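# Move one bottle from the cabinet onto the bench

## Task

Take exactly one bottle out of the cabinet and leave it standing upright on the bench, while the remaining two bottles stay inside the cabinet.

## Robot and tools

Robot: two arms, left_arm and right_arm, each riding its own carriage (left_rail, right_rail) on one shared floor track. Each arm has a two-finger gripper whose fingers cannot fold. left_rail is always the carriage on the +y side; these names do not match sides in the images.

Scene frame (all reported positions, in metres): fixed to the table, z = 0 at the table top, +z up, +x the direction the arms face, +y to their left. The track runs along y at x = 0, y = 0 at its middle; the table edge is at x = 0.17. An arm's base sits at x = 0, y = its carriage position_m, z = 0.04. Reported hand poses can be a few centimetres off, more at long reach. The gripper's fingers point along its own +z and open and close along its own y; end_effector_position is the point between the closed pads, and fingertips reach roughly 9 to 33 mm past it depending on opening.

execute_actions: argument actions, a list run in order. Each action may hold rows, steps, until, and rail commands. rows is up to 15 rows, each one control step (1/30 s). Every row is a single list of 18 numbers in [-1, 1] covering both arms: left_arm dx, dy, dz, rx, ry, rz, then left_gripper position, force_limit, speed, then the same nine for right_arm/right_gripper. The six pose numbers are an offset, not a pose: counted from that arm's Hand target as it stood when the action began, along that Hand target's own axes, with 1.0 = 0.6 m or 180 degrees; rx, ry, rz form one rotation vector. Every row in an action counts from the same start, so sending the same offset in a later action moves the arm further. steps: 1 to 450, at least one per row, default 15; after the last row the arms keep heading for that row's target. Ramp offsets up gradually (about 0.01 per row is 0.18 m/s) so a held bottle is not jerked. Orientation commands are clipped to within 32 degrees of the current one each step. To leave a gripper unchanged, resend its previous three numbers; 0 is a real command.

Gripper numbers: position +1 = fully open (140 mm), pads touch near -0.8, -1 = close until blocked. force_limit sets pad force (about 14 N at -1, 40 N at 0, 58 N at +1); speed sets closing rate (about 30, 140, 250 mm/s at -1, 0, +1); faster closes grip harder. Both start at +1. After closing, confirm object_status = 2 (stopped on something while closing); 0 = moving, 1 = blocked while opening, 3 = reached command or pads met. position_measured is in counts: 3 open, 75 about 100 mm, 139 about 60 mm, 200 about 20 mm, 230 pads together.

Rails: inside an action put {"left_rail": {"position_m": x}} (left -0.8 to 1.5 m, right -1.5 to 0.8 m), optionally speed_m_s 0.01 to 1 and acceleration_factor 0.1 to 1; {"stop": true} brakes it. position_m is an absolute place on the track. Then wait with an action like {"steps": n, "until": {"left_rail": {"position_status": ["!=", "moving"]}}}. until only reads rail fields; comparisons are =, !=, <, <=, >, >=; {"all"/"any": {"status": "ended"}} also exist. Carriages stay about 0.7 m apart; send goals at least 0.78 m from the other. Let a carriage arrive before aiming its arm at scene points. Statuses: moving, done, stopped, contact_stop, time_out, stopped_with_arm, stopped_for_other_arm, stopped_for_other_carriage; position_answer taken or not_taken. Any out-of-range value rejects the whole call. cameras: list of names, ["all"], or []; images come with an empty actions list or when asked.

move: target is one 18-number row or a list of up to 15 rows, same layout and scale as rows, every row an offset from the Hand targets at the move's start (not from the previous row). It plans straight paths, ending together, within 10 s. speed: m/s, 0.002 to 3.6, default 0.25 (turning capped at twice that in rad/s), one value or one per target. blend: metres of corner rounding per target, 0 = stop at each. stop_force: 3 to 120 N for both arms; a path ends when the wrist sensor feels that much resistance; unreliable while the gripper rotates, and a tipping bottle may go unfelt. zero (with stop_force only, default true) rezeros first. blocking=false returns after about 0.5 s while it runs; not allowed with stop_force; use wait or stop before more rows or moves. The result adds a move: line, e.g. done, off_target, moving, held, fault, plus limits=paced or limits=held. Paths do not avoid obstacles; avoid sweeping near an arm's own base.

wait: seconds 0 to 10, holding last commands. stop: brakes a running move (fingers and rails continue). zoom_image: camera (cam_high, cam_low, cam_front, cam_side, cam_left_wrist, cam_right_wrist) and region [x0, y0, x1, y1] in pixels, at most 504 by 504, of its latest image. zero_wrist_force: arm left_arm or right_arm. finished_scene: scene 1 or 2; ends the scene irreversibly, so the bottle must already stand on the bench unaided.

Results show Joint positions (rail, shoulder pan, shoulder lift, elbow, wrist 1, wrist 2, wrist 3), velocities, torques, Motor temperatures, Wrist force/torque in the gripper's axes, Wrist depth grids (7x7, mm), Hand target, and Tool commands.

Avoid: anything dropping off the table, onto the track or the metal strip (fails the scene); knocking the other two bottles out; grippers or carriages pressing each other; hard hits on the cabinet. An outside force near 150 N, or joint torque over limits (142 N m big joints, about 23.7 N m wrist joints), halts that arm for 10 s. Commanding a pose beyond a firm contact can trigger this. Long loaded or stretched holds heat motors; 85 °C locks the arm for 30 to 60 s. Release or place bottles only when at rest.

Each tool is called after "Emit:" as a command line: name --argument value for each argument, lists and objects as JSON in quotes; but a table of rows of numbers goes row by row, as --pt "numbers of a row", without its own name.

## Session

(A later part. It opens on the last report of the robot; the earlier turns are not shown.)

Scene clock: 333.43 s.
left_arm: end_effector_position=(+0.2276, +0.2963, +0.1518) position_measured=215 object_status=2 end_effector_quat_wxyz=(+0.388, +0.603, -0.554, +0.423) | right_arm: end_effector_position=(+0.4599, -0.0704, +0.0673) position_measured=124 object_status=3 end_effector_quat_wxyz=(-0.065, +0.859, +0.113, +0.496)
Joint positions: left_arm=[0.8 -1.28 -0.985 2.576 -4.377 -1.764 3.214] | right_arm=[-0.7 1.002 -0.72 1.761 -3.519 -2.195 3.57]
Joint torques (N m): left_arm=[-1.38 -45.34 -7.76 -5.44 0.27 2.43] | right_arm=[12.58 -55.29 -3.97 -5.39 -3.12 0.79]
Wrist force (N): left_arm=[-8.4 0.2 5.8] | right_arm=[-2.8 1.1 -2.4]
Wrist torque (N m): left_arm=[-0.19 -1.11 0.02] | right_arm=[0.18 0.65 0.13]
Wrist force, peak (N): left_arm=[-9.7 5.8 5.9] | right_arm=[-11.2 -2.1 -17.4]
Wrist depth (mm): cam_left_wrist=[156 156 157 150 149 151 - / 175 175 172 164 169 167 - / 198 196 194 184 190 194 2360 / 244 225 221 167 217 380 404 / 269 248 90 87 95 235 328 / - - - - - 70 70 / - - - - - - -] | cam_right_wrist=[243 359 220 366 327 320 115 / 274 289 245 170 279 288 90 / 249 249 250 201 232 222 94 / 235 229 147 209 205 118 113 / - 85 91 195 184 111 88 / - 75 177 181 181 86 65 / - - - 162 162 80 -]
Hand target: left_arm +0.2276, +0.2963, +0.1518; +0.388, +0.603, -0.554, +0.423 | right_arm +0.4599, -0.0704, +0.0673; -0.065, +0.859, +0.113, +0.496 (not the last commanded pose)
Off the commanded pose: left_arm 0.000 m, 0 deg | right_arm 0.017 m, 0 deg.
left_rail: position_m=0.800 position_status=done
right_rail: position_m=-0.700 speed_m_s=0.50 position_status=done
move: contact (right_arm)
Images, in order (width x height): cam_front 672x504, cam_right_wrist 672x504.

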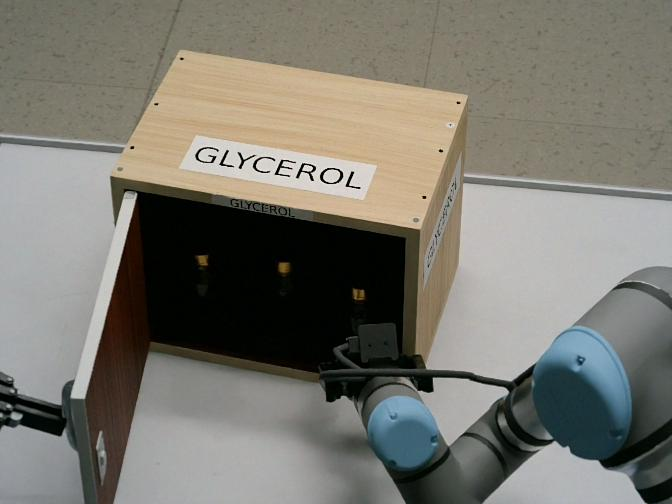

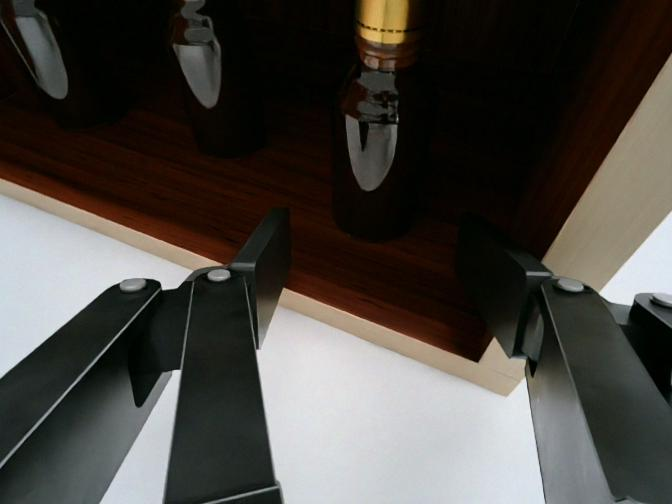

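Emit:
move --target '[0,0,0,0,0,0,-1,0,-1,-0.1167,0,-0.2021,0,0,0,0.04,-1,0]' --speed 0.15 --cameras '["cam_high", "cam_right_wrist"]'

Emit:
execute_actions --actions '[{"right_rail":{"position_m":-0.55,"speed_m_s":0.3,"acceleration_factor":0.5},"steps":120,"until":{"right_rail":{"position_status":["!=","moving"]}}}]'

Emit:
move --target '[0,0,0,0,0,0,-1,0,-1,0.0406,0.149,0.0679,-0.1443,0,0.0833,-0.03,-1,0]' --speed 0.2 --cameras '["cam_high", "cam_right_wrist", "cam_front"]'

Scene clock: 481.57 s.
left_arm: end_effector_position=(+0.2276, +0.2963, +0.1518) position_measured=215 object_status=2 end_effector_quat_wxyz=(+0.388, +0.603, -0.554, +0.423) | right_arm: end_effector_position=(+0.3249, -0.1066, +0.0672) position_measured=124 object_status=3 end_effector_quat_wxyz=(-0.065, +0.859, +0.113, +0.496)
Joint positions: left_arm=[0.8 -1.28 -0.985 2.576 -4.377 -1.764 3.214] | right_arm=[-0.7 1.193 -0.819 1.995 -3.549 -2.339 3.733]
Joint torques (N m): left_arm=[-1.55 -42.64 0.45 -6.05 0.03 2.63] | right_arm=[13.21 -50.47 -0.64 -1.66 -3.29 1.1]
Wrist force (N): left_arm=[-8.7 0.8 6.1] | right_arm=[-2.6 0.6 -2.3]
Wrist torque (N m): left_arm=[-0.08 -1.08 0.02] | right_arm=[0.08 0.63 -0.04]
Wrist force, peak (N): left_arm=[-9.3 0.5 6.4] | right_arm=[-3.3 0.7 -3.5]
Wrist depth (mm): cam_left_wrist=[157 156 155 151 149 151 152 / 175 175 172 164 169 167 - / 198 196 194 184 190 193 2386 / 227 225 222 167 217 383 405 / 260 248 90 87 95 236 327 / - - - - - 70 70 / - - - - - - -] | cam_right_wrist=[365 361 348 345 348 384 429 / 335 330 315 299 292 339 338 / 276 277 277 278 268 278 278 / 233 242 142 236 228 148 236 / - 85 91 205 205 111 88 / - 75 177 181 181 84 65 / - - - 163 163 80 -]
Hand target: left_arm +0.2276, +0.2963, +0.1518; +0.388, +0.603, -0.554, +0.423 | right_arm +0.3247, -0.1066, +0.0672; -0.065, +0.859, +0.113, +0.496
Off the commanded pose: left_arm 0.000 m, 0 deg | right_arm 0.000 m, 0 deg.
left_rail: position_m=0.800 position_status=done
right_rail: position_m=-0.700 speed_m_s=0.50 position_status=done
move: done
Images, in order (width x height): cam_high 672x504, cam_right_wrist 672x504.

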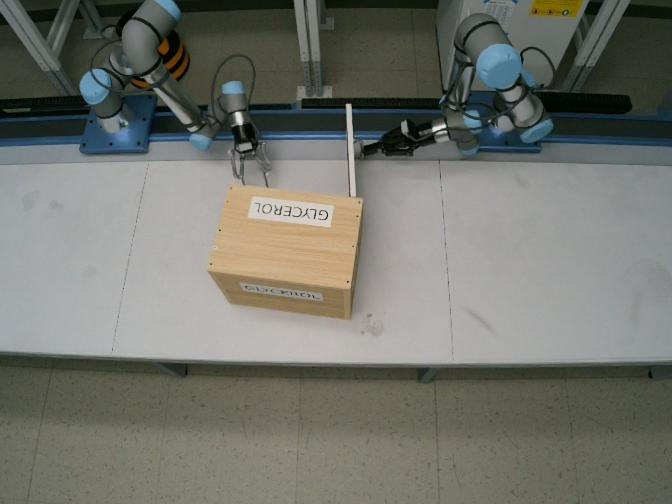

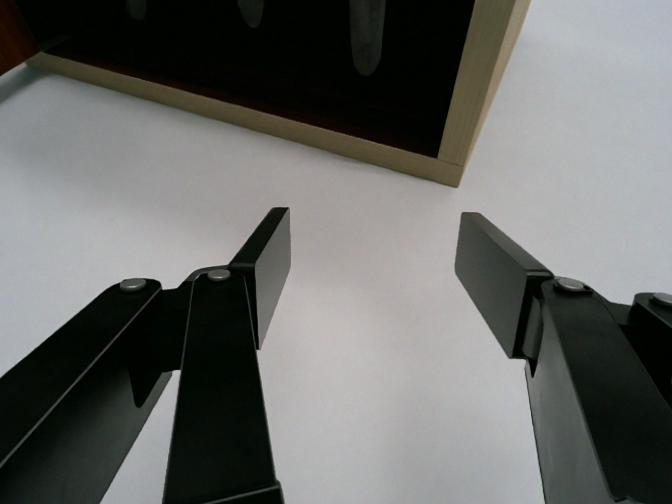

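Scene clock: 483.23 s.
left_arm: end_effector_position=(+0.2276, +0.2963, +0.1518) position_measured=215 object_status=2 end_effector_quat_wxyz=(+0.388, +0.603, -0.554, +0.423) | right_arm: end_effector_position=(+0.3247, +0.0434, +0.0672) position_measured=124 object_status=3 end_effector_quat_wxyz=(-0.065, +0.859, +0.113, +0.496)
Joint positions: left_arm=[0.8 -1.28 -0.985 2.576 -4.377 -1.764 3.214] | right_arm=[-0.55 1.193 -0.819 1.995 -3.549 -2.339 3.733]
Joint torques (N m): left_arm=[-1.21 -43.39 2.09 -6.15 0.13 2.5] | right_arm=[11.57 -48.01 -7.74 -1.97 -3.08 1.39]
Wrist force (N): left_arm=[-8.5 0.4 5.7] | right_arm=[-2.5 0.9 -2.0]
Wrist torque (N m): left_arm=[-0.17 -1.08 0.01] | right_arm=[0.15 0.62 -0.03]
Wrist force, peak (N): left_arm=[-9.5 0.7 5.9] | right_arm=[-2.9 1.2 -2.9]
Wrist depth (mm): cam_left_wrist=[157 156 155 150 150 151 153 / 174 174 172 164 169 167 - / 197 196 195 183 190 189 2239 / 228 225 222 167 212 383 406 / 268 248 90 87 92 312 328 / - - - - - 70 70 / - - - - - - -] | cam_right_wrist=[206 256 348 345 309 385 234 / 213 271 322 309 302 292 281 / 219 276 277 277 277 267 260 / 235 242 142 236 229 148 237 / - 85 91 205 205 111 88 / - 75 177 181 181 84 65 / - - - 163 163 80 -]
Hand target: left_arm +0.2276, +0.2963, +0.1518; +0.388, +0.603, -0.554, +0.423 | right_arm +0.3247, +0.0434, +0.0672; -0.065, +0.859, +0.113, +0.496
Tool commands: left_gripper/position=-1.0 left_gripper/force_limit=+0.0 left_gripper/speed=-1.0 right_gripper/position=+0.04 right_gripper/force_limit=-1.0 right_gripper/speed=+0.0
Off the commanded pose: left_arm 0.000 m, 0 deg | right_arm 0.000 m, 0 deg.
left_rail: position_m=0.800 position_status=done
right_rail: position_m=-0.550 speed_m_s=0.30 position_status=done

Scene clock: 485.43 s.
left_arm: end_effector_position=(+0.2276, +0.2963, +0.1518) position_measured=215 object_status=2 end_effector_quat_wxyz=(+0.388, +0.603, -0.554, +0.423) | right_arm: end_effector_position=(+0.3937, -0.0307, +0.0680) position_measured=132 object_status=3 end_effector_quat_wxyz=(+0.065, +0.859, -0.113, +0.496)
Joint positions: left_arm=[0.8 -1.28 -0.985 2.576 -4.377 -1.764 3.214] | right_arm=[-0.55 1.126 -0.851 1.846 -2.872 -2.59 4.356]
Joint torques (N m): left_arm=[-1.37 -42.54 0.89 -6.48 0.2 2.39] | right_arm=[-14.6 -52.32 -26.59 -1.83 -4.46 1.12]
Wrist force (N): left_arm=[-8.3 0.7 5.6] | right_arm=[-2.4 0.8 -2.3]
Wrist torque (N m): left_arm=[-0.09 -1.07 0.02] | right_arm=[0.09 0.57 -0.02]
Wrist force, peak (N): left_arm=[-9.2 0.5 6.3] | right_arm=[-3.0 0.6 -2.9]
Wrist depth (mm): cam_left_wrist=[156 156 155 151 149 151 151 / 175 174 172 164 169 167 - / 198 195 194 183 190 194 2360 / 227 226 223 167 211 381 405 / 266 249 90 87 92 236 328 / - - - - - 70 70 / - - - - - - -] | cam_right_wrist=[380 223 386 205 302 181 409 / 303 258 292 235 288 201 339 / 249 250 251 251 250 260 281 / 225 229 131 233 230 231 238 / - 87 80 206 207 107 90 / - 76 67 182 182 83 65 / - - - 163 163 - -]
Hand target: left_arm +0.2276, +0.2963, +0.1518; +0.388, +0.603, -0.554, +0.423 | right_arm +0.3937, -0.0307, +0.0680; +0.065, +0.859, -0.113, +0.496
Off the commanded pose: left_arm 0.000 m, 0 deg | right_arm 0.000 m, 0 deg.
left_rail: position_m=0.800 position_status=done
right_rail: position_m=-0.550 speed_m_s=0.30 position_status=done
move: done
Images, in order (width x height): cam_high 672x504, cam_front 672x504, cam_right_wrist 672x504.

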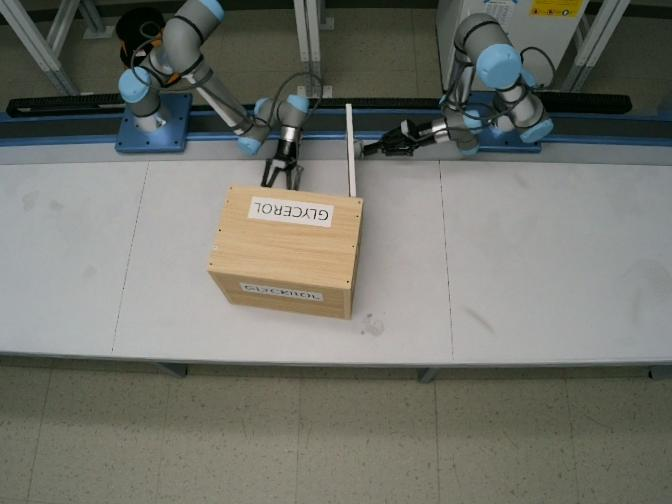

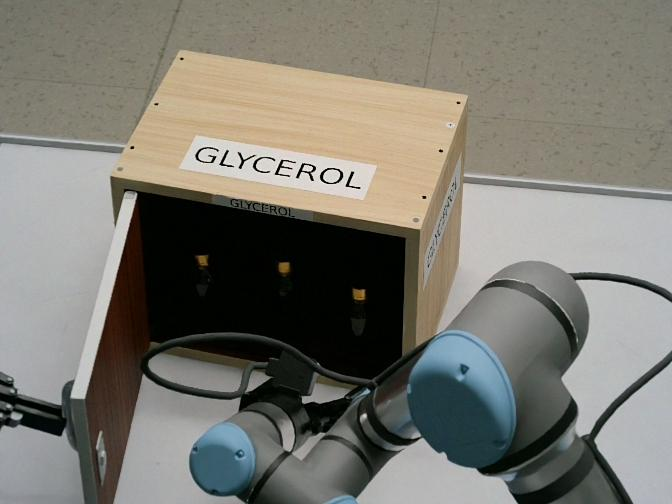

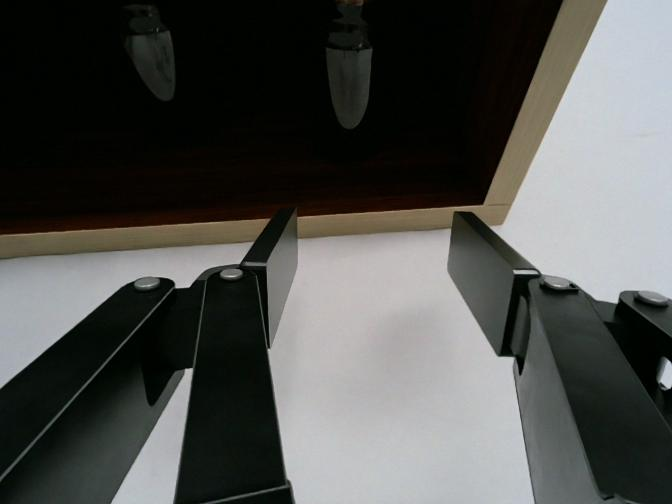

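Emit:
zoom_image --camera "cam_right_wrist" --region '[260, 0, 440, 220]'

Emit:
zoom_image --camera "cam_front" --region '[180, 240, 420, 400]'

Scaled by 2.291.

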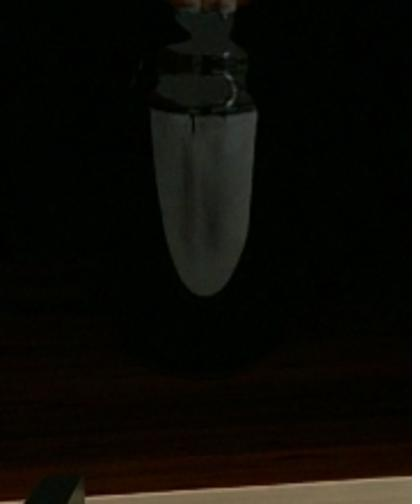

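Scaled by 2.100.

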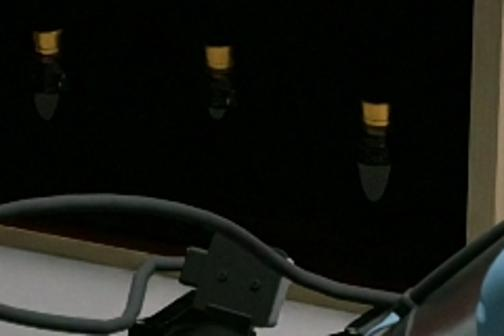

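Emit:
move --target '[0,0,0,0,0,0,-1,0,-1,0.0417,-0.0137,0.0722,0,0,0,-0.03,-1,0]' --speed 0.1 --stop_force 12 --cameras '["cam_right_wrist"]'

Emit:
zoom_image --camera "cam_right_wrist" --region '[240, 0, 500, 260]'

Scene clock: 515.73 s.
left_arm: end_effector_position=(+0.2276, +0.2963, +0.1518) position_measured=215 object_status=2 end_effector_quat_wxyz=(+0.388, +0.603, -0.554, +0.423) | right_arm: end_effector_position=(+0.4441, -0.0357, +0.0680) position_measured=132 object_status=3 end_effector_quat_wxyz=(+0.065, +0.859, -0.113, +0.496)
Joint positions: left_arm=[0.8 -1.28 -0.985 2.576 -4.377 -1.764 3.214] | right_arm=[-0.55 1.046 -0.812 1.805 -2.987 -2.561 4.218]
Joint torques (N m): left_arm=[-0.56 -41.72 1.17 -6.88 0.36 2.49] | right_arm=[-15.51 -38.5 -26.84 -4.93 0.14 -1.24]
Wrist force (N): left_arm=[-8.6 0.5 5.8] | right_arm=[-2.5 0.8 -2.8]
Wrist torque (N m): left_arm=[-0.14 -1.02 0.02] | right_arm=[0.11 0.59 0.15]
Wrist force, peak (N): left_arm=[-9.1 0.7 6.4] | right_arm=[-3.3 1.2 -3.3]
Wrist depth (mm): cam_left_wrist=[156 156 155 151 149 151 152 / 175 174 172 164 169 167 - / 198 196 194 183 190 199 2239 / 229 225 223 167 217 381 404 / 267 248 90 87 95 236 327 / - - - - - 70 70 / - - - - - - -] | cam_right_wrist=[349 186 359 166 281 182 133 / 304 194 303 178 267 186 139 / 250 231 251 214 248 189 260 / 213 213 131 213 207 181 236 / - 87 80 200 205 107 90 / - 76 67 182 182 83 65 / - - - 163 163 - -]
Hand target: left_arm +0.2276, +0.2963, +0.1518; +0.388, +0.603, -0.554, +0.423 | right_arm +0.4441, -0.0357, +0.0680; +0.065, +0.859, -0.113, +0.496
Off the commanded pose: left_arm 0.000 m, 0 deg | right_arm 0.000 m, 0 deg.
left_rail: position_m=0.800 position_status=done
right_rail: position_m=-0.550 speed_m_s=0.30 position_status=done
move: done
Images, in order (width x height): cam_right_wrist 672x504.

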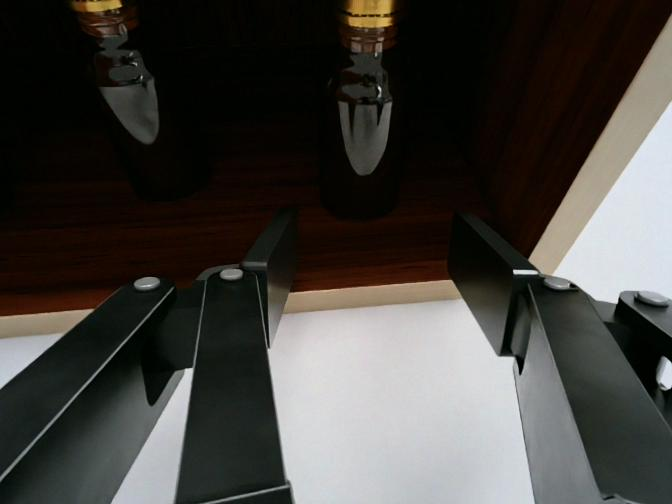

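Scaled by 1.938.

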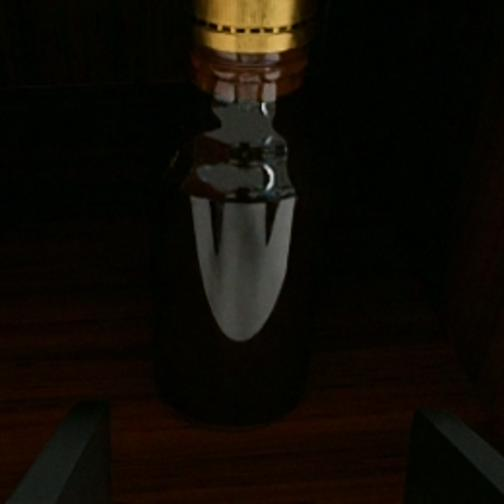

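Emit:
move --target '[0,0,0,0,0,0,-1,0,-1,0.0347,-0.0067,0.0667,0,0,0,-0.03,-1,0]' --speed 0.06 --stop_force 10 --cameras '["cam_right_wrist"]'

Emit:
zoom_image --camera "cam_right_wrist" --region '[240, 0, 500, 260]'

Scene clock: 535.53 s.
left_arm: end_effector_position=(+0.2276, +0.2963, +0.1518) position_measured=215 object_status=2 end_effector_quat_wxyz=(+0.388, +0.603, -0.554, +0.423) | right_arm: end_effector_position=(+0.4887, -0.0434, +0.0660) position_measured=132 object_status=3 end_effector_quat_wxyz=(+0.065, +0.859, -0.113, +0.496)
Joint positions: left_arm=[0.8 -1.28 -0.985 2.576 -4.377 -1.764 3.214] | right_arm=[-0.55 0.977 -0.776 1.766 -3.076 -2.53 4.108]
Joint torques (N m): left_arm=[-1.28 -40.82 1.13 -7.62 0 2.3] | right_arm=[-14.22 -41.42 -27.9 -5.19 0.38 -1.03]
Wrist force (N): left_arm=[-8.4 0.4 6.5] | right_arm=[-2.9 1.2 -2.2]
Wrist torque (N m): left_arm=[-0.17 -1.04 0.01] | right_arm=[0.17 0.67 0.15]
Wrist force, peak (N): left_arm=[-9.1 0.4 6.7] | right_arm=[-3.1 1.1 -3.1]
Wrist depth (mm): cam_left_wrist=[156 156 155 150 149 151 - / 174 174 172 164 169 167 - / 198 196 194 183 190 194 2131 / 228 225 223 166 216 380 405 / 267 248 90 87 95 236 328 / - - - - - 70 70 / - - - - - - -] | cam_right_wrist=[- 315 322 121 231 179 127 / 145 299 299 138 237 181 128 / 241 176 249 154 232 186 131 / 210 199 131 182 183 160 138 / - 87 80 183 182 107 90 / - 76 165 172 176 83 65 / - - - 161 165 - -]
Hand target: left_arm +0.2276, +0.2963, +0.1518; +0.388, +0.603, -0.554, +0.423 | right_arm +0.4887, -0.0434, +0.0660; +0.065, +0.859, -0.113, +0.496
Off the commanded pose: left_arm 0.000 m, 0 deg | right_arm 0.000 m, 0 deg.
left_rail: position_m=0.800 position_status=done
right_rail: position_m=-0.550 speed_m_s=0.30 position_status=done
move: done
Images, in order (width x height): cam_right_wrist 672x504.

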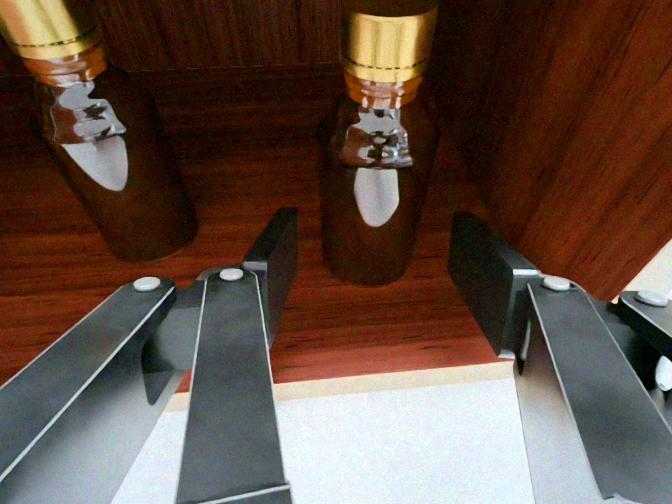

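Scaled by 1.938.

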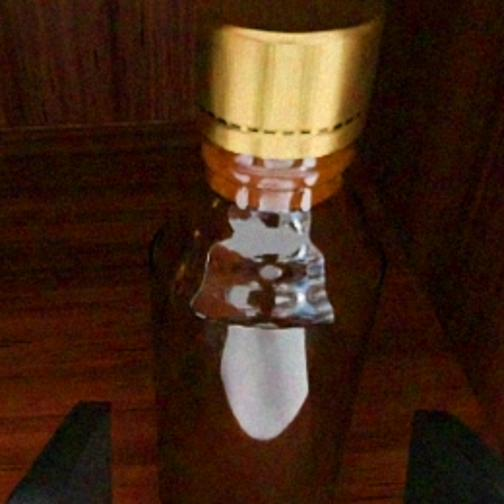

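Emit:
execute_actions --actions '[{"rows":[[0,0,0,0,0,0,-1,0,-1,0,0,0,0,0,0,-1,-0.1,-1]],"steps":75}]' --cameras '["cam_right_wrist"]'

Scene clock: 555.97 s.
left_arm: end_effector_position=(+0.2276, +0.2963, +0.1518) position_measured=215 object_status=2 end_effector_quat_wxyz=(+0.388, +0.603, -0.554, +0.423) | right_arm: end_effector_position=(+0.4887, -0.0434, +0.0660) position_measured=174 object_status=2 end_effector_quat_wxyz=(+0.065, +0.859, -0.113, +0.496)
Joint positions: left_arm=[0.8 -1.28 -0.985 2.576 -4.377 -1.764 3.214] | right_arm=[-0.55 0.977 -0.776 1.766 -3.076 -2.53 4.108]
Joint torques (N m): left_arm=[-1.66 -39.85 -0.08 -8.08 0.01 2.45] | right_arm=[-12.92 -42.12 -12.59 -1.58 -3.46 -1.05]
Wrist force (N): left_arm=[-9.2 0.5 6.3] | right_arm=[-0.4 -1.1 -6.1]
Wrist torque (N m): left_arm=[-0.16 -0.97 0.02] | right_arm=[0.34 0.65 0.13]
Wrist force, peak (N): left_arm=[-9.2 0.9 6.7] | right_arm=[-0.5 -1.4 -6.7]
Wrist depth (mm): cam_left_wrist=[157 158 155 151 149 151 - / 175 174 173 164 169 167 - / 198 195 194 183 190 194 2439 / 228 226 223 167 217 378 402 / 268 249 90 87 95 236 328 / - - - - - 70 70 / - - - - - - -] | cam_right_wrist=[- 314 323 121 125 178 127 / 146 165 301 139 237 182 128 / 173 175 248 155 232 187 131 / 210 198 210 166 164 189 138 / 188 85 86 178 173 94 88 / - 66 63 169 172 - - / - 69 - 161 164 - -]
Hand target: left_arm +0.2276, +0.2963, +0.1518; +0.388, +0.603, -0.554, +0.423 | right_arm +0.4887, -0.0434, +0.0660; +0.065, +0.859, -0.113, +0.496
Off the commanded pose: left_arm 0.000 m, 0 deg | right_arm 0.000 m, 0 deg.
left_rail: position_m=0.800 position_status=done
right_rail: position_m=-0.550 speed_m_s=0.30 position_status=done
Images, in order (width x height): cam_right_wrist 672x504.

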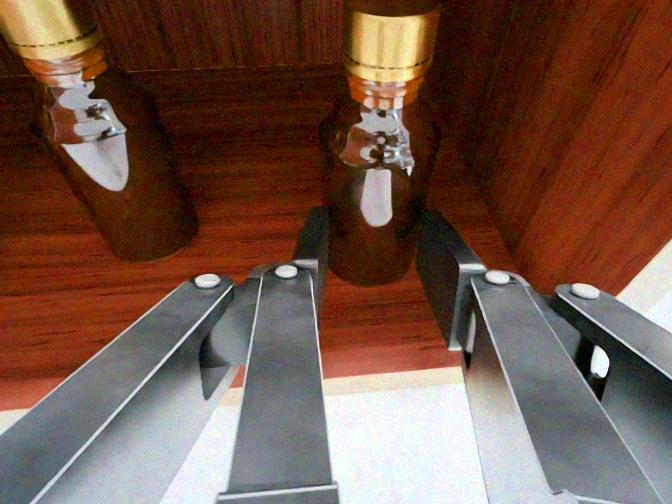

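Emit:
move --pt "0 0 0 0 0 0 -1 0 -1 0.0577 0 -0.0333 0 0 0 -1 -0.1 -1" --pt "0 0 0 0 0 0 -1 0 -1 -0.1033 0.0863 -0.3121 0 0 0 -1 -0.1 -1" --speed '[0.05,0.12]' --blend 0.01 --cameras '["cam_right_wrist", "cam_high", "cam_front"]'

Scene clock: 572.33 s.
left_arm: end_effector_position=(+0.2276, +0.2963, +0.1518) position_measured=215 object_status=2 end_effector_quat_wxyz=(+0.388, +0.603, -0.554, +0.423) | right_arm: end_effector_position=(+0.2888, -0.0435, +0.1059) position_measured=174 object_status=2 end_effector_quat_wxyz=(+0.065, +0.859, -0.113, +0.496)
Joint positions: left_arm=[0.8 -1.28 -0.985 2.576 -4.377 -1.764 3.214] | right_arm=[-0.55 1.288 -1.028 1.934 -2.513 -2.618 4.67]
Joint torques (N m): left_arm=[-0.54 -38.56 -0.1 -8.7 0.19 2.38] | right_arm=[13.68 -48.88 -31.21 -1.63 -4.16 1.47]
Wrist force (N): left_arm=[-8.4 0.6 6.2] | right_arm=[-5.2 1.2 -1.1]
Wrist torque (N m): left_arm=[-0.12 -1.07 0.02] | right_arm=[0.20 0.57 -0.04]
Wrist force, peak (N): left_arm=[-9.3 0.5 6.6] | right_arm=[-0.1 -1.5 -6.6]
Wrist depth (mm): cam_left_wrist=[157 155 155 150 149 151 156 / 175 174 172 164 169 167 - / 198 196 194 184 190 189 2412 / 228 226 223 167 217 382 409 / 267 249 90 87 95 235 327 / - - - - - 70 70 / - - - - - - -] | cam_right_wrist=[472 328 478 129 475 560 525 / 342 359 375 148 380 414 414 / 321 326 325 156 318 340 343 / 285 287 286 165 161 290 289 / 256 85 87 243 237 94 88 / - 66 63 216 216 - - / - 69 - 198 198 - -]
Hand target: left_arm +0.2276, +0.2963, +0.1518; +0.388, +0.603, -0.554, +0.423 | right_arm +0.2887, -0.0435, +0.1059; +0.065, +0.859, -0.113, +0.496
Off the commanded pose: left_arm 0.000 m, 0 deg | right_arm 0.000 m, 0 deg.
left_rail: position_m=0.800 position_status=done
right_rail: position_m=-0.550 speed_m_s=0.30 position_status=done
move: done
Images, in order (width x height): cam_high 672x504, cam_front 672x504, cam_right_wrist 672x504.

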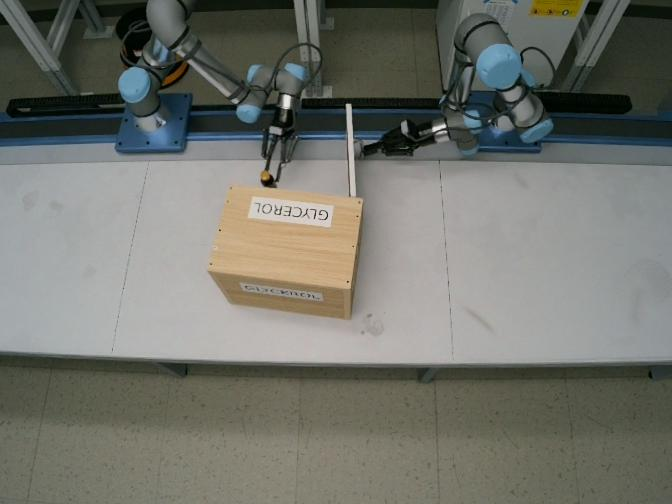

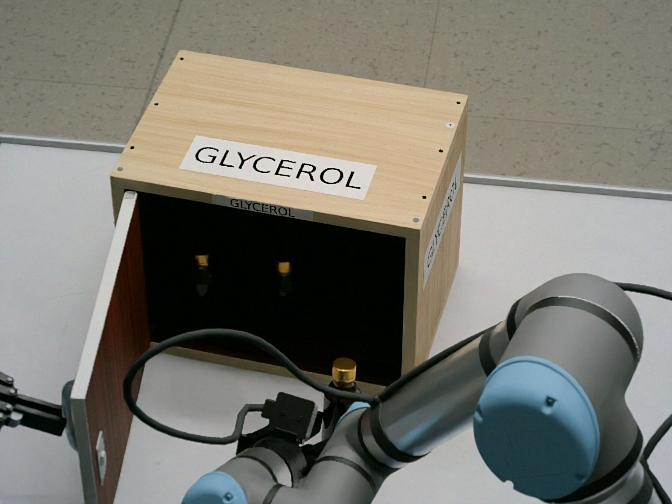

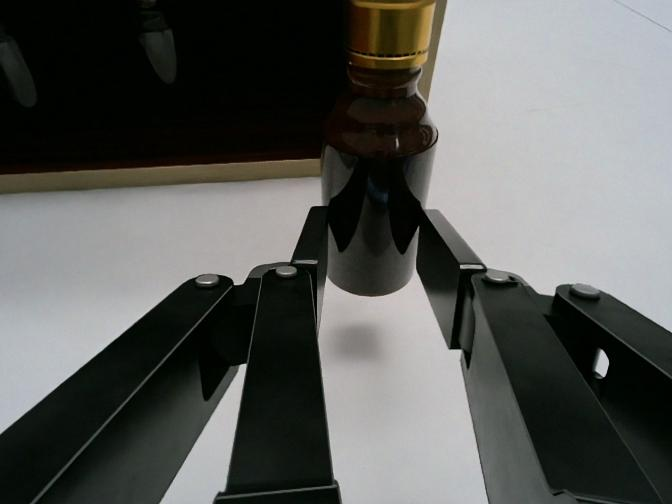

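Emit:
execute_actions --actions '[{"right_rail":{"position_m":-0.93,"speed_m_s":0.3,"acceleration_factor":0.4},"steps":150,"until":{"right_rail":{"position_status":["!=","moving"]}}}]'

Emit:
move --pt "0 0 0 0 0 0 -1 0 -1 -0.065 0 0.0375 0 0 0 -1 -0.1 -1" --speed 0.1

Emit:
move --pt "0 0 0 0 0 0 -1 0 -1 -0.045 0 0.026 0 0 0 -1 -0.1 -1" --speed 0.015 --stop_force 4 --cameras '["cam_right_wrist", "cam_high"]'

Scene clock: 584.17 s.
left_arm: end_effector_position=(+0.2276, +0.2963, +0.1518) position_measured=215 object_status=2 end_effector_quat_wxyz=(+0.388, +0.603, -0.554, +0.423) | right_arm: end_effector_position=(+0.2887, -0.4235, +0.1059) position_measured=174 object_status=2 end_effector_quat_wxyz=(+0.065, +0.859, -0.113, +0.496)
Joint positions: left_arm=[0.8 -1.28 -0.985 2.576 -4.377 -1.764 3.214] | right_arm=[-0.93 1.288 -1.028 1.934 -2.513 -2.618 4.67]
Joint torques (N m): left_arm=[-0.84 -37.8 -0.12 -9.03 -0.04 2.37] | right_arm=[11.91 -46.46 -19.64 -2.76 -1.91 1.24]
Wrist force (N): left_arm=[-8.8 0.6 6.5] | right_arm=[-5.1 0.8 -1.4]
Wrist torque (N m): left_arm=[-0.14 -1.07 0.02] | right_arm=[0.12 0.56 -0.04]
Wrist force, peak (N): left_arm=[-9.0 0.7 6.9] | right_arm=[-5.6 1.5 -1.1]
Wrist depth (mm): cam_left_wrist=[157 156 155 150 149 150 - / 175 174 172 164 169 167 - / 198 196 194 184 191 194 1995 / 228 225 223 167 217 369 406 / 268 249 90 87 95 236 327 / - - - - - 70 70 / - - - - - - -] | cam_right_wrist=[517 517 520 130 500 499 528 / 408 409 410 148 379 411 415 / 336 338 338 156 316 340 341 / 286 285 289 164 161 289 289 / 255 85 86 243 237 94 88 / - 66 63 216 216 - - / - 69 - 198 199 - -]
Hand target: left_arm +0.2276, +0.2963, +0.1518; +0.388, +0.603, -0.554, +0.423 | right_arm +0.2887, -0.4235, +0.1059; +0.065, +0.859, -0.113, +0.496
Tool commands: left_gripper/position=-1.0 left_gripper/force_limit=+0.0 left_gripper/speed=-1.0 right_gripper/position=-1.0 right_gripper/force_limit=-0.1 right_gripper/speed=-1.0
Off the commanded pose: left_arm 0.000 m, 0 deg | right_arm 0.000 m, 0 deg.
left_rail: position_m=0.800 position_status=done
right_rail: position_m=-0.930 speed_m_s=0.30 position_status=done

Scene clock: 585.27 s.
left_arm: end_effector_position=(+0.2276, +0.2963, +0.1518) position_measured=215 object_status=2 end_effector_quat_wxyz=(+0.388, +0.603, -0.554, +0.423) | right_arm: end_effector_position=(+0.2886, -0.4235, +0.0610) position_measured=174 object_status=2 end_effector_quat_wxyz=(+0.065, +0.859, -0.113, +0.496)
Joint positions: left_arm=[0.8 -1.28 -0.985 2.576 -4.377 -1.764 3.214] | right_arm=[-0.93 1.289 -0.935 1.943 -2.615 -2.618 4.671]
Joint torques (N m): left_arm=[-2.07 -37.06 0.29 -9.04 0.01 2.42] | right_arm=[-12.84 -36.65 -5.49 -5.17 -5.28 -0.81]
Wrist force (N): left_arm=[-8.5 0.3 6.4] | right_arm=[-5.3 0.8 -1.2]
Wrist torque (N m): left_arm=[-0.21 -1.06 0.01] | right_arm=[0.12 0.59 -0.03]
Wrist force, peak (N): left_arm=[-9.1 0.5 6.8] | right_arm=[-5.9 0.9 -0.5]
Wrist depth (mm): cam_left_wrist=[157 156 155 150 149 151 155 / 175 174 172 164 169 165 - / 198 196 194 184 190 464 2173 / 227 225 223 167 217 369 403 / 267 249 91 87 95 237 328 / - - - - - 70 70 / - - - - - - -] | cam_right_wrist=[412 408 411 130 395 418 413 / 323 326 325 149 299 329 329 / 267 267 268 156 250 268 270 / 226 228 228 165 161 229 228 / 202 85 87 193 188 94 88 / - 66 63 171 171 - - / - 69 - 157 161 - -]
Hand target: left_arm +0.2276, +0.2963, +0.1518; +0.388, +0.603, -0.554, +0.423 | right_arm +0.2887, -0.4235, +0.0609; +0.065, +0.859, -0.113, +0.496
Off the commanded pose: left_arm 0.000 m, 0 deg | right_arm 0.000 m, 0 deg.
left_rail: position_m=0.800 position_status=done
right_rail: position_m=-0.930 speed_m_s=0.30 position_status=done
move: done

Scene clock: 587.33 s.
left_arm: end_effector_position=(+0.2276, +0.2963, +0.1518) position_measured=215 object_status=2 end_effector_quat_wxyz=(+0.388, +0.603, -0.554, +0.423) | right_arm: end_effector_position=(+0.2887, -0.4236, +0.0479) position_measured=174 object_status=2 end_effector_quat_wxyz=(+0.065, +0.859, -0.113, +0.496)
Joint positions: left_arm=[0.8 -1.28 -0.985 2.576 -4.377 -1.764 3.214] | right_arm=[-0.93 1.288 -0.907 1.943 -2.643 -2.618 4.671]
Joint torques (N m): left_arm=[-0.82 -36.88 0.34 -9 0.02 2.53] | right_arm=[-11.2 -48.36 -7.68 -1.3 -1.33 -0.56]
Wrist force (N): left_arm=[-9.1 0.3 6.3] | right_arm=[-2.9 0.3 -2.0]
Wrist torque (N m): left_arm=[-0.21 -1.00 0.01] | right_arm=[0.17 0.65 0.02]
Wrist force, peak (N): left_arm=[-9.2 0.6 6.6] | right_arm=[4.8 2.7 -9.1]
Wrist depth (mm): cam_left_wrist=[157 156 155 150 149 151 - / 175 174 172 164 169 167 - / 198 196 195 183 190 189 2032 / 227 219 223 164 217 383 405 / 266 - 90 87 95 235 328 / - - - - - 70 70 / - - - - - - -] | cam_right_wrist=[378 378 383 121 123 382 384 / 299 300 300 139 147 303 301 / 246 246 249 155 232 248 249 / 209 209 210 166 163 211 211 / 187 85 87 178 174 93 88 / - 63 63 158 158 - - / - 69 - 145 145 - -]
Hand target: left_arm +0.2276, +0.2963, +0.1518; +0.388, +0.603, -0.554, +0.423 | right_arm +0.2887, -0.4236, +0.0479; +0.065, +0.859, -0.113, +0.496 (not the last commanded pose)
Off the commanded pose: left_arm 0.000 m, 0 deg | right_arm 0.018 m, 0 deg.
left_rail: position_m=0.800 position_status=done
right_rail: position_m=-0.930 speed_m_s=0.30 position_status=done
move: contact (right_arm)
Images, in order (width x height): cam_high 672x504, cam_right_wrist 672x504.

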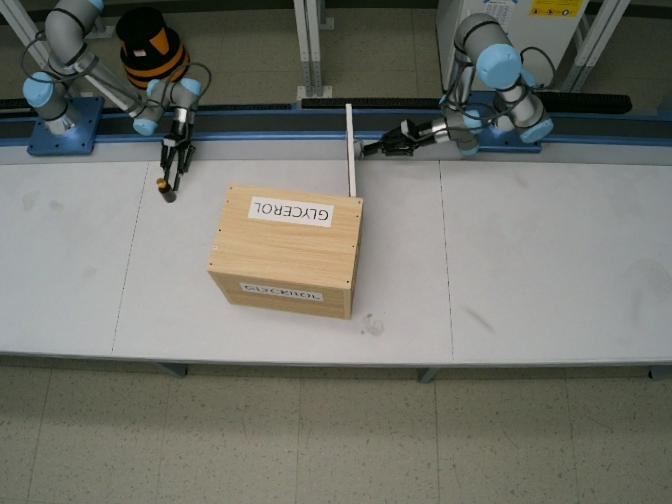

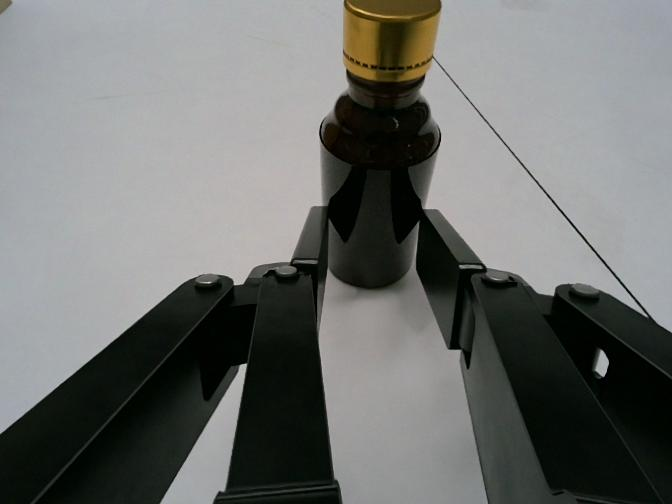

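Emit:
execute_actions --actions '[{"rows":[[0,0,0,0,0,0,-1,0,-1,0,0,0,0,0,0,0.04,-1,-1]],"steps":45}]'

Emit:
move --pt "0 0 0 0 0 0 -1 0 -1 0 0 -0.2 0 0 0 0.04 -1 -1" --speed 0.1 --cameras '["cam_right_wrist", "cam_high"]'

Scene clock: 596.20 s.
left_arm: end_effector_position=(+0.2276, +0.2963, +0.1518) position_measured=215 object_status=2 end_effector_quat_wxyz=(+0.388, +0.603, -0.554, +0.423) | right_arm: end_effector_position=(+0.2887, -0.4235, +0.0479) position_measured=124 object_status=3 end_effector_quat_wxyz=(+0.065, +0.859, -0.113, +0.496)
Joint positions: left_arm=[0.8 -1.28 -0.985 2.576 -4.377 -1.764 3.214] | right_arm=[-0.93 1.288 -0.907 1.943 -2.643 -2.618 4.671]
Joint torques (N m): left_arm=[-1.15 -36.32 -0.55 -9.11 0.01 2.46] | right_arm=[-4.16 -47.88 -8.21 -1.91 -3.69 -0.87]
Wrist force (N): left_arm=[-8.2 0.1 6.9] | right_arm=[-2.7 1.2 -2.3]
Wrist torque (N m): left_arm=[-0.21 -1.04 0.01] | right_arm=[0.18 0.62 -0.04]
Wrist force, peak (N): left_arm=[-9.1 0.6 6.6] | right_arm=[-3.0 0.8 -2.9]
Wrist depth (mm): cam_left_wrist=[157 156 155 150 149 150 156 / 175 174 172 164 169 167 - / 198 196 194 183 190 194 2552 / 227 225 223 167 216 368 406 / 267 249 90 87 95 236 328 / - - - - - 70 70 / - - - - - - -] | cam_right_wrist=[378 380 382 122 123 383 384 / 300 298 300 140 278 302 300 / 246 248 247 155 232 247 250 / 209 217 142 190 191 205 212 / - 85 91 183 183 111 88 / - 75 162 162 162 84 65 / - - - 145 145 139 -]
Hand target: left_arm +0.2276, +0.2963, +0.1518; +0.388, +0.603, -0.554, +0.423 | right_arm +0.2887, -0.4235, +0.0479; +0.065, +0.859, -0.113, +0.496
Off the commanded pose: left_arm 0.000 m, 0 deg | right_arm 0.000 m, 0 deg.
left_rail: position_m=0.800 position_status=done
right_rail: position_m=-0.930 speed_m_s=0.30 position_status=done

Scene clock: 598.17 s.
left_arm: end_effector_position=(+0.2276, +0.2963, +0.1518) position_measured=215 object_status=2 end_effector_quat_wxyz=(+0.388, +0.603, -0.554, +0.423) | right_arm: end_effector_position=(+0.1883, -0.3967, +0.1079) position_measured=124 object_status=3 end_effector_quat_wxyz=(+0.065, +0.859, -0.113, +0.496)
Joint positions: left_arm=[0.8 -1.28 -0.985 2.576 -4.377 -1.764 3.214] | right_arm=[-0.93 1.468 -1.03 1.815 -2.088 -2.597 5.023]
Joint torques (N m): left_arm=[-1.34 -35.58 -0.34 -9.08 -0.04 2.48] | right_arm=[13.26 -38.76 -30.92 -0.98 0.01 1.51]
Wrist force (N): left_arm=[-8.4 0.4 6.4] | right_arm=[-2.7 1.0 -2.6]
Wrist torque (N m): left_arm=[-0.17 -1.02 0.02] | right_arm=[0.14 0.64 -0.02]
Wrist force, peak (N): left_arm=[-9.0 0.5 6.7] | right_arm=[-2.7 1.0 -3.4]
Wrist depth (mm): cam_left_wrist=[157 156 155 150 149 151 - / 174 174 173 164 169 167 - / 198 200 194 184 190 194 2439 / 228 225 223 167 216 369 409 / 267 248 90 87 95 235 330 / - - - - - 70 70 / - - - - - - -] | cam_right_wrist=[474 531 526 556 531 535 532 / 412 416 414 255 416 419 422 / 339 341 341 301 341 345 345 / 289 297 142 290 283 147 293 / - 85 91 253 252 111 88 / - 75 223 223 228 81 65 / - - - 210 214 - -]
Hand target: left_arm +0.2276, +0.2963, +0.1518; +0.388, +0.603, -0.554, +0.423 | right_arm +0.1883, -0.3967, +0.1078; +0.065, +0.859, -0.113, +0.496
Off the commanded pose: left_arm 0.000 m, 0 deg | right_arm 0.000 m, 0 deg.
left_rail: position_m=0.800 position_status=done
right_rail: position_m=-0.930 speed_m_s=0.30 position_status=done
move: done
Images, in order (width x height): cam_high 672x504, cam_right_wrist 672x504.

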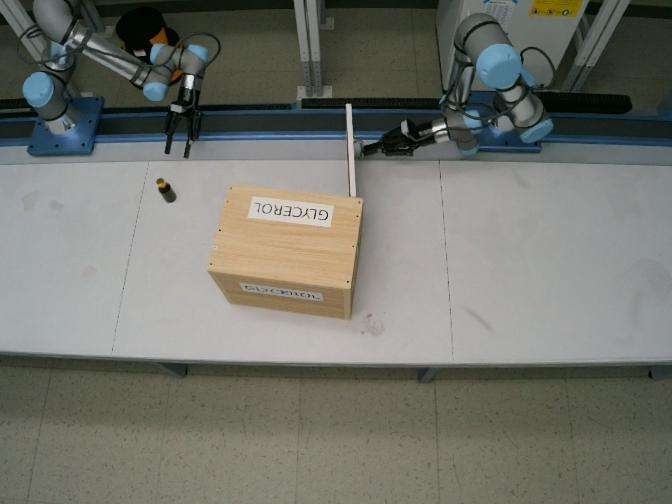

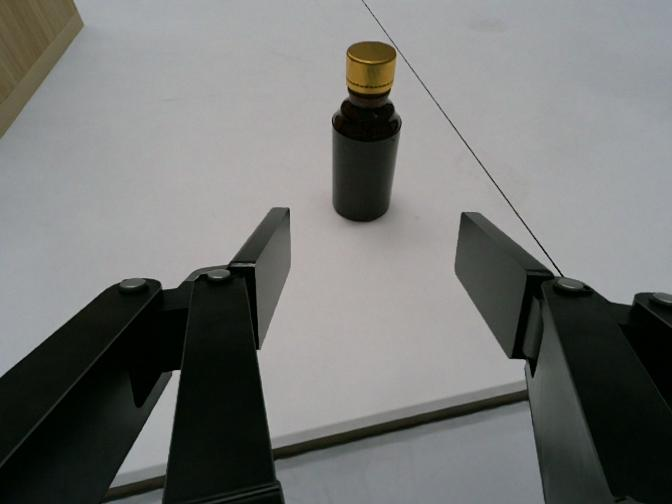

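Emit:
move --pt "0.0581 0.0144 0.1596 0.094 0 -0.0342 -1 0 -1 0 0 0 0 0 0 0.04 -1 -1" --pt "0.1144 -0.0303 0.3144 0.1879 0 -0.0684 -1 0 -1 0 0 0 0 0 0 0.04 -1 -1" --speed 0.09 --blend 0.01 --stop_force 40 --cameras '["cam_left_wrist", "cam_high"]'

Scene clock: 684.20 s.
left_arm: end_effector_position=(+0.2627, +0.0978, +0.1518) position_measured=215 object_status=2 end_effector_quat_wxyz=(+0.238, +0.745, -0.341, +0.522) | right_arm: end_effector_position=(+0.1883, -0.3967, +0.1078) position_measured=124 object_status=3 end_effector_quat_wxyz=(+0.065, +0.859, -0.113, +0.496)
Joint positions: left_arm=[0.8 -1.701 -0.888 2.062 -3.816 -0.792 2.777] | right_arm=[-0.93 1.468 -1.03 1.815 -2.088 -2.597 5.023]
Joint torques (N m): left_arm=[-9.94 -36.24 -22.8 -3 1.6 -2.62] | right_arm=[13.38 -34.6 -30.01 -1.4 -0.05 1.48]
Wrist force (N): left_arm=[-5.6 -6.8 0.4] | right_arm=[-2.6 0.7 -2.8]
Wrist torque (N m): left_arm=[0.31 -0.91 -0.10] | right_arm=[0.09 0.63 -0.02]
Wrist force, peak (N): left_arm=[-13.1 12.5 1.2] | right_arm=[-2.9 0.8 -3.1]
Wrist depth (mm): cam_left_wrist=[146 148 151 149 153 157 2360 / 163 165 168 160 173 179 795 / 182 184 188 182 196 210 541 / 206 211 215 167 223 379 420 / 241 232 91 87 94 320 346 / - - - - - 70 70 / - - - - - - -] | cam_right_wrist=[470 526 527 534 502 534 535 / 414 412 392 266 417 419 421 / 339 341 342 304 342 347 342 / 288 299 143 290 284 148 294 / - 85 91 253 252 111 88 / - 75 222 224 230 81 65 / - - - 210 214 - -]
Hand target: left_arm +0.2627, +0.0978, +0.1518; +0.238, +0.745, -0.341, +0.522 | right_arm +0.1883, -0.3967, +0.1078; +0.065, +0.859, -0.113, +0.496
Off the commanded pose: left_arm 0.000 m, 0 deg | right_arm 0.000 m, 0 deg.
left_rail: position_m=0.800 position_status=done
right_rail: position_m=-0.930 speed_m_s=0.30 position_status=done
move: done
Images, in order (width x height): cam_high 672x504, cam_left_wrist 672x504.

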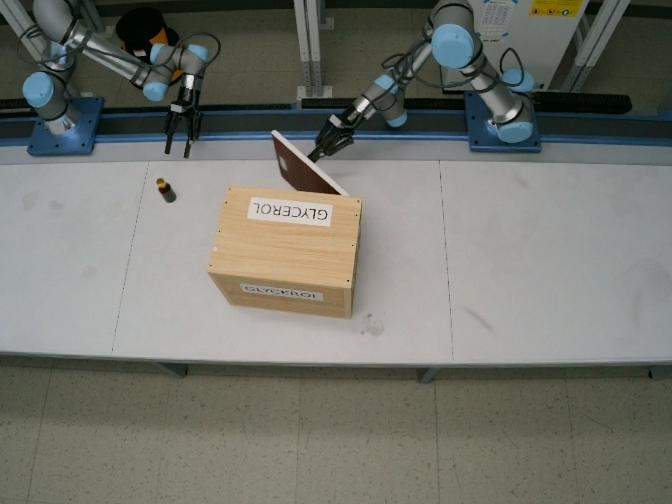

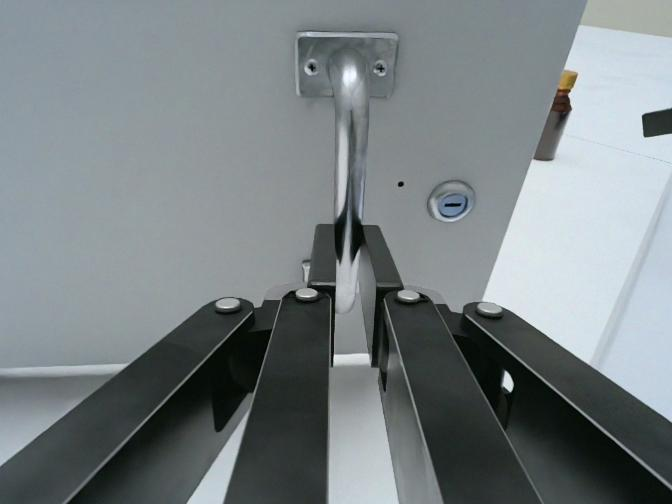

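Emit:
move --pt "0.0582 0.001 0.1601 0.094 0 -0.0342 -1 0 -1 0 0 0 0 0 0 0.04 -1 -1" --pt "0.0921 -0.0267 0.253 0.1503 0 -0.0547 -1 0 -1 0 0 0 0 0 0 0.04 -1 -1" --speed 0.08 --blend 0.01 --stop_force 40 --cameras '["cam_left_wrist", "cam_high", "cam_front"]'

Scene clock: 702.30 s.
left_arm: end_effector_position=(+0.3804, -0.0139, +0.1520) position_measured=215 object_status=2 end_effector_quat_wxyz=(+0.101, +0.806, -0.145, +0.565) | right_arm: end_effector_position=(+0.1883, -0.3967, +0.1078) position_measured=124 object_status=3 end_effector_quat_wxyz=(+0.065, +0.859, -0.113, +0.496)
Joint positions: left_arm=[0.8 -1.609 -0.639 1.374 -3.016 -0.466 2.338] | right_arm=[-0.93 1.468 -1.03 1.815 -2.088 -2.597 5.023]
Joint torques (N m): left_arm=[1.35 -48.73 -28.86 -1.85 1.59 -2.5] | right_arm=[11.9 -36.13 -29.64 -1.32 0.12 1.46]
Wrist force (N): left_arm=[-0.9 -12.2 -2.4] | right_arm=[-2.8 1.0 -2.6]
Wrist torque (N m): left_arm=[0.37 -0.74 -0.14] | right_arm=[0.14 0.66 -0.01]
Wrist force, peak (N): left_arm=[-4.9 -13.4 -1.0] | right_arm=[-2.9 0.9 -3.2]
Wrist depth (mm): cam_left_wrist=[- 142 147 149 159 163 - / 153 156 164 158 177 188 - / 172 175 184 184 201 507 501 / 192 197 210 167 231 411 413 / 217 218 91 87 95 321 333 / - - - - - 70 69 / - - - - - - -] | cam_right_wrist=[469 525 534 535 531 530 532 / 412 411 411 266 420 418 420 / 340 342 355 302 344 343 343 / 297 298 122 290 283 148 290 / - 85 91 252 253 111 88 / - 75 222 223 228 81 65 / - - - 209 214 - -]
Hand target: left_arm +0.3804, -0.0139, +0.1520; +0.101, +0.806, -0.145, +0.565 | right_arm +0.1883, -0.3967, +0.1078; +0.065, +0.859, -0.113, +0.496
Off the commanded pose: left_arm 0.000 m, 0 deg | right_arm 0.000 m, 0 deg.
left_rail: position_m=0.800 position_status=done
right_rail: position_m=-0.930 speed_m_s=0.30 position_status=done
move: done
Images, in order (width x height): cam_high 672x504, cam_front 672x504, cam_left_wrist 672x504.

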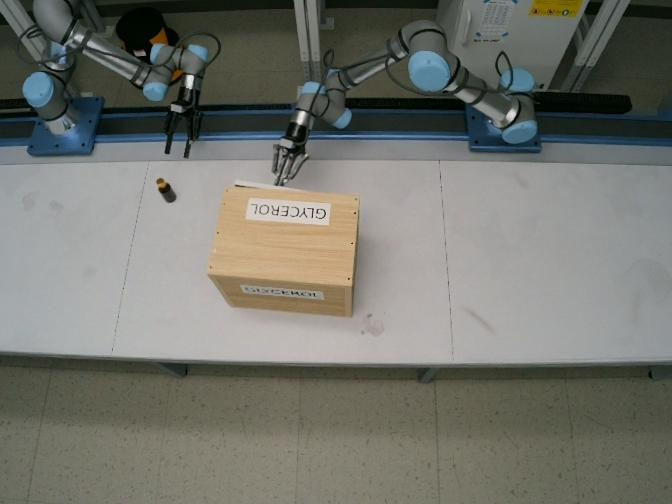

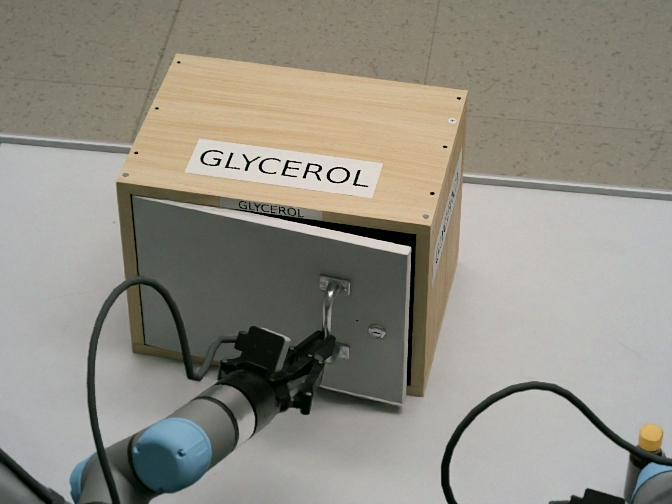

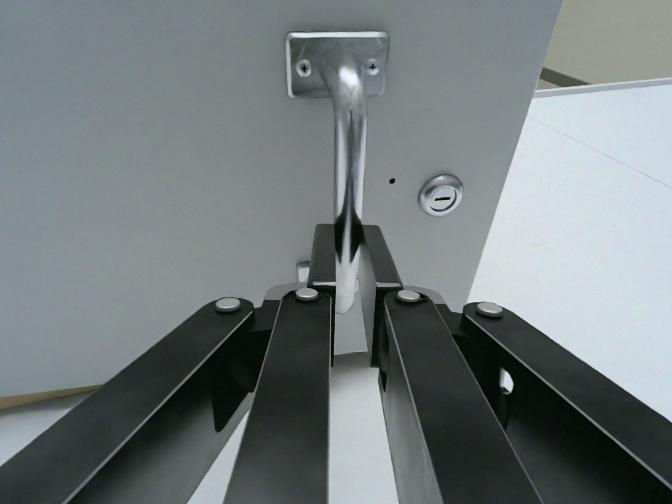

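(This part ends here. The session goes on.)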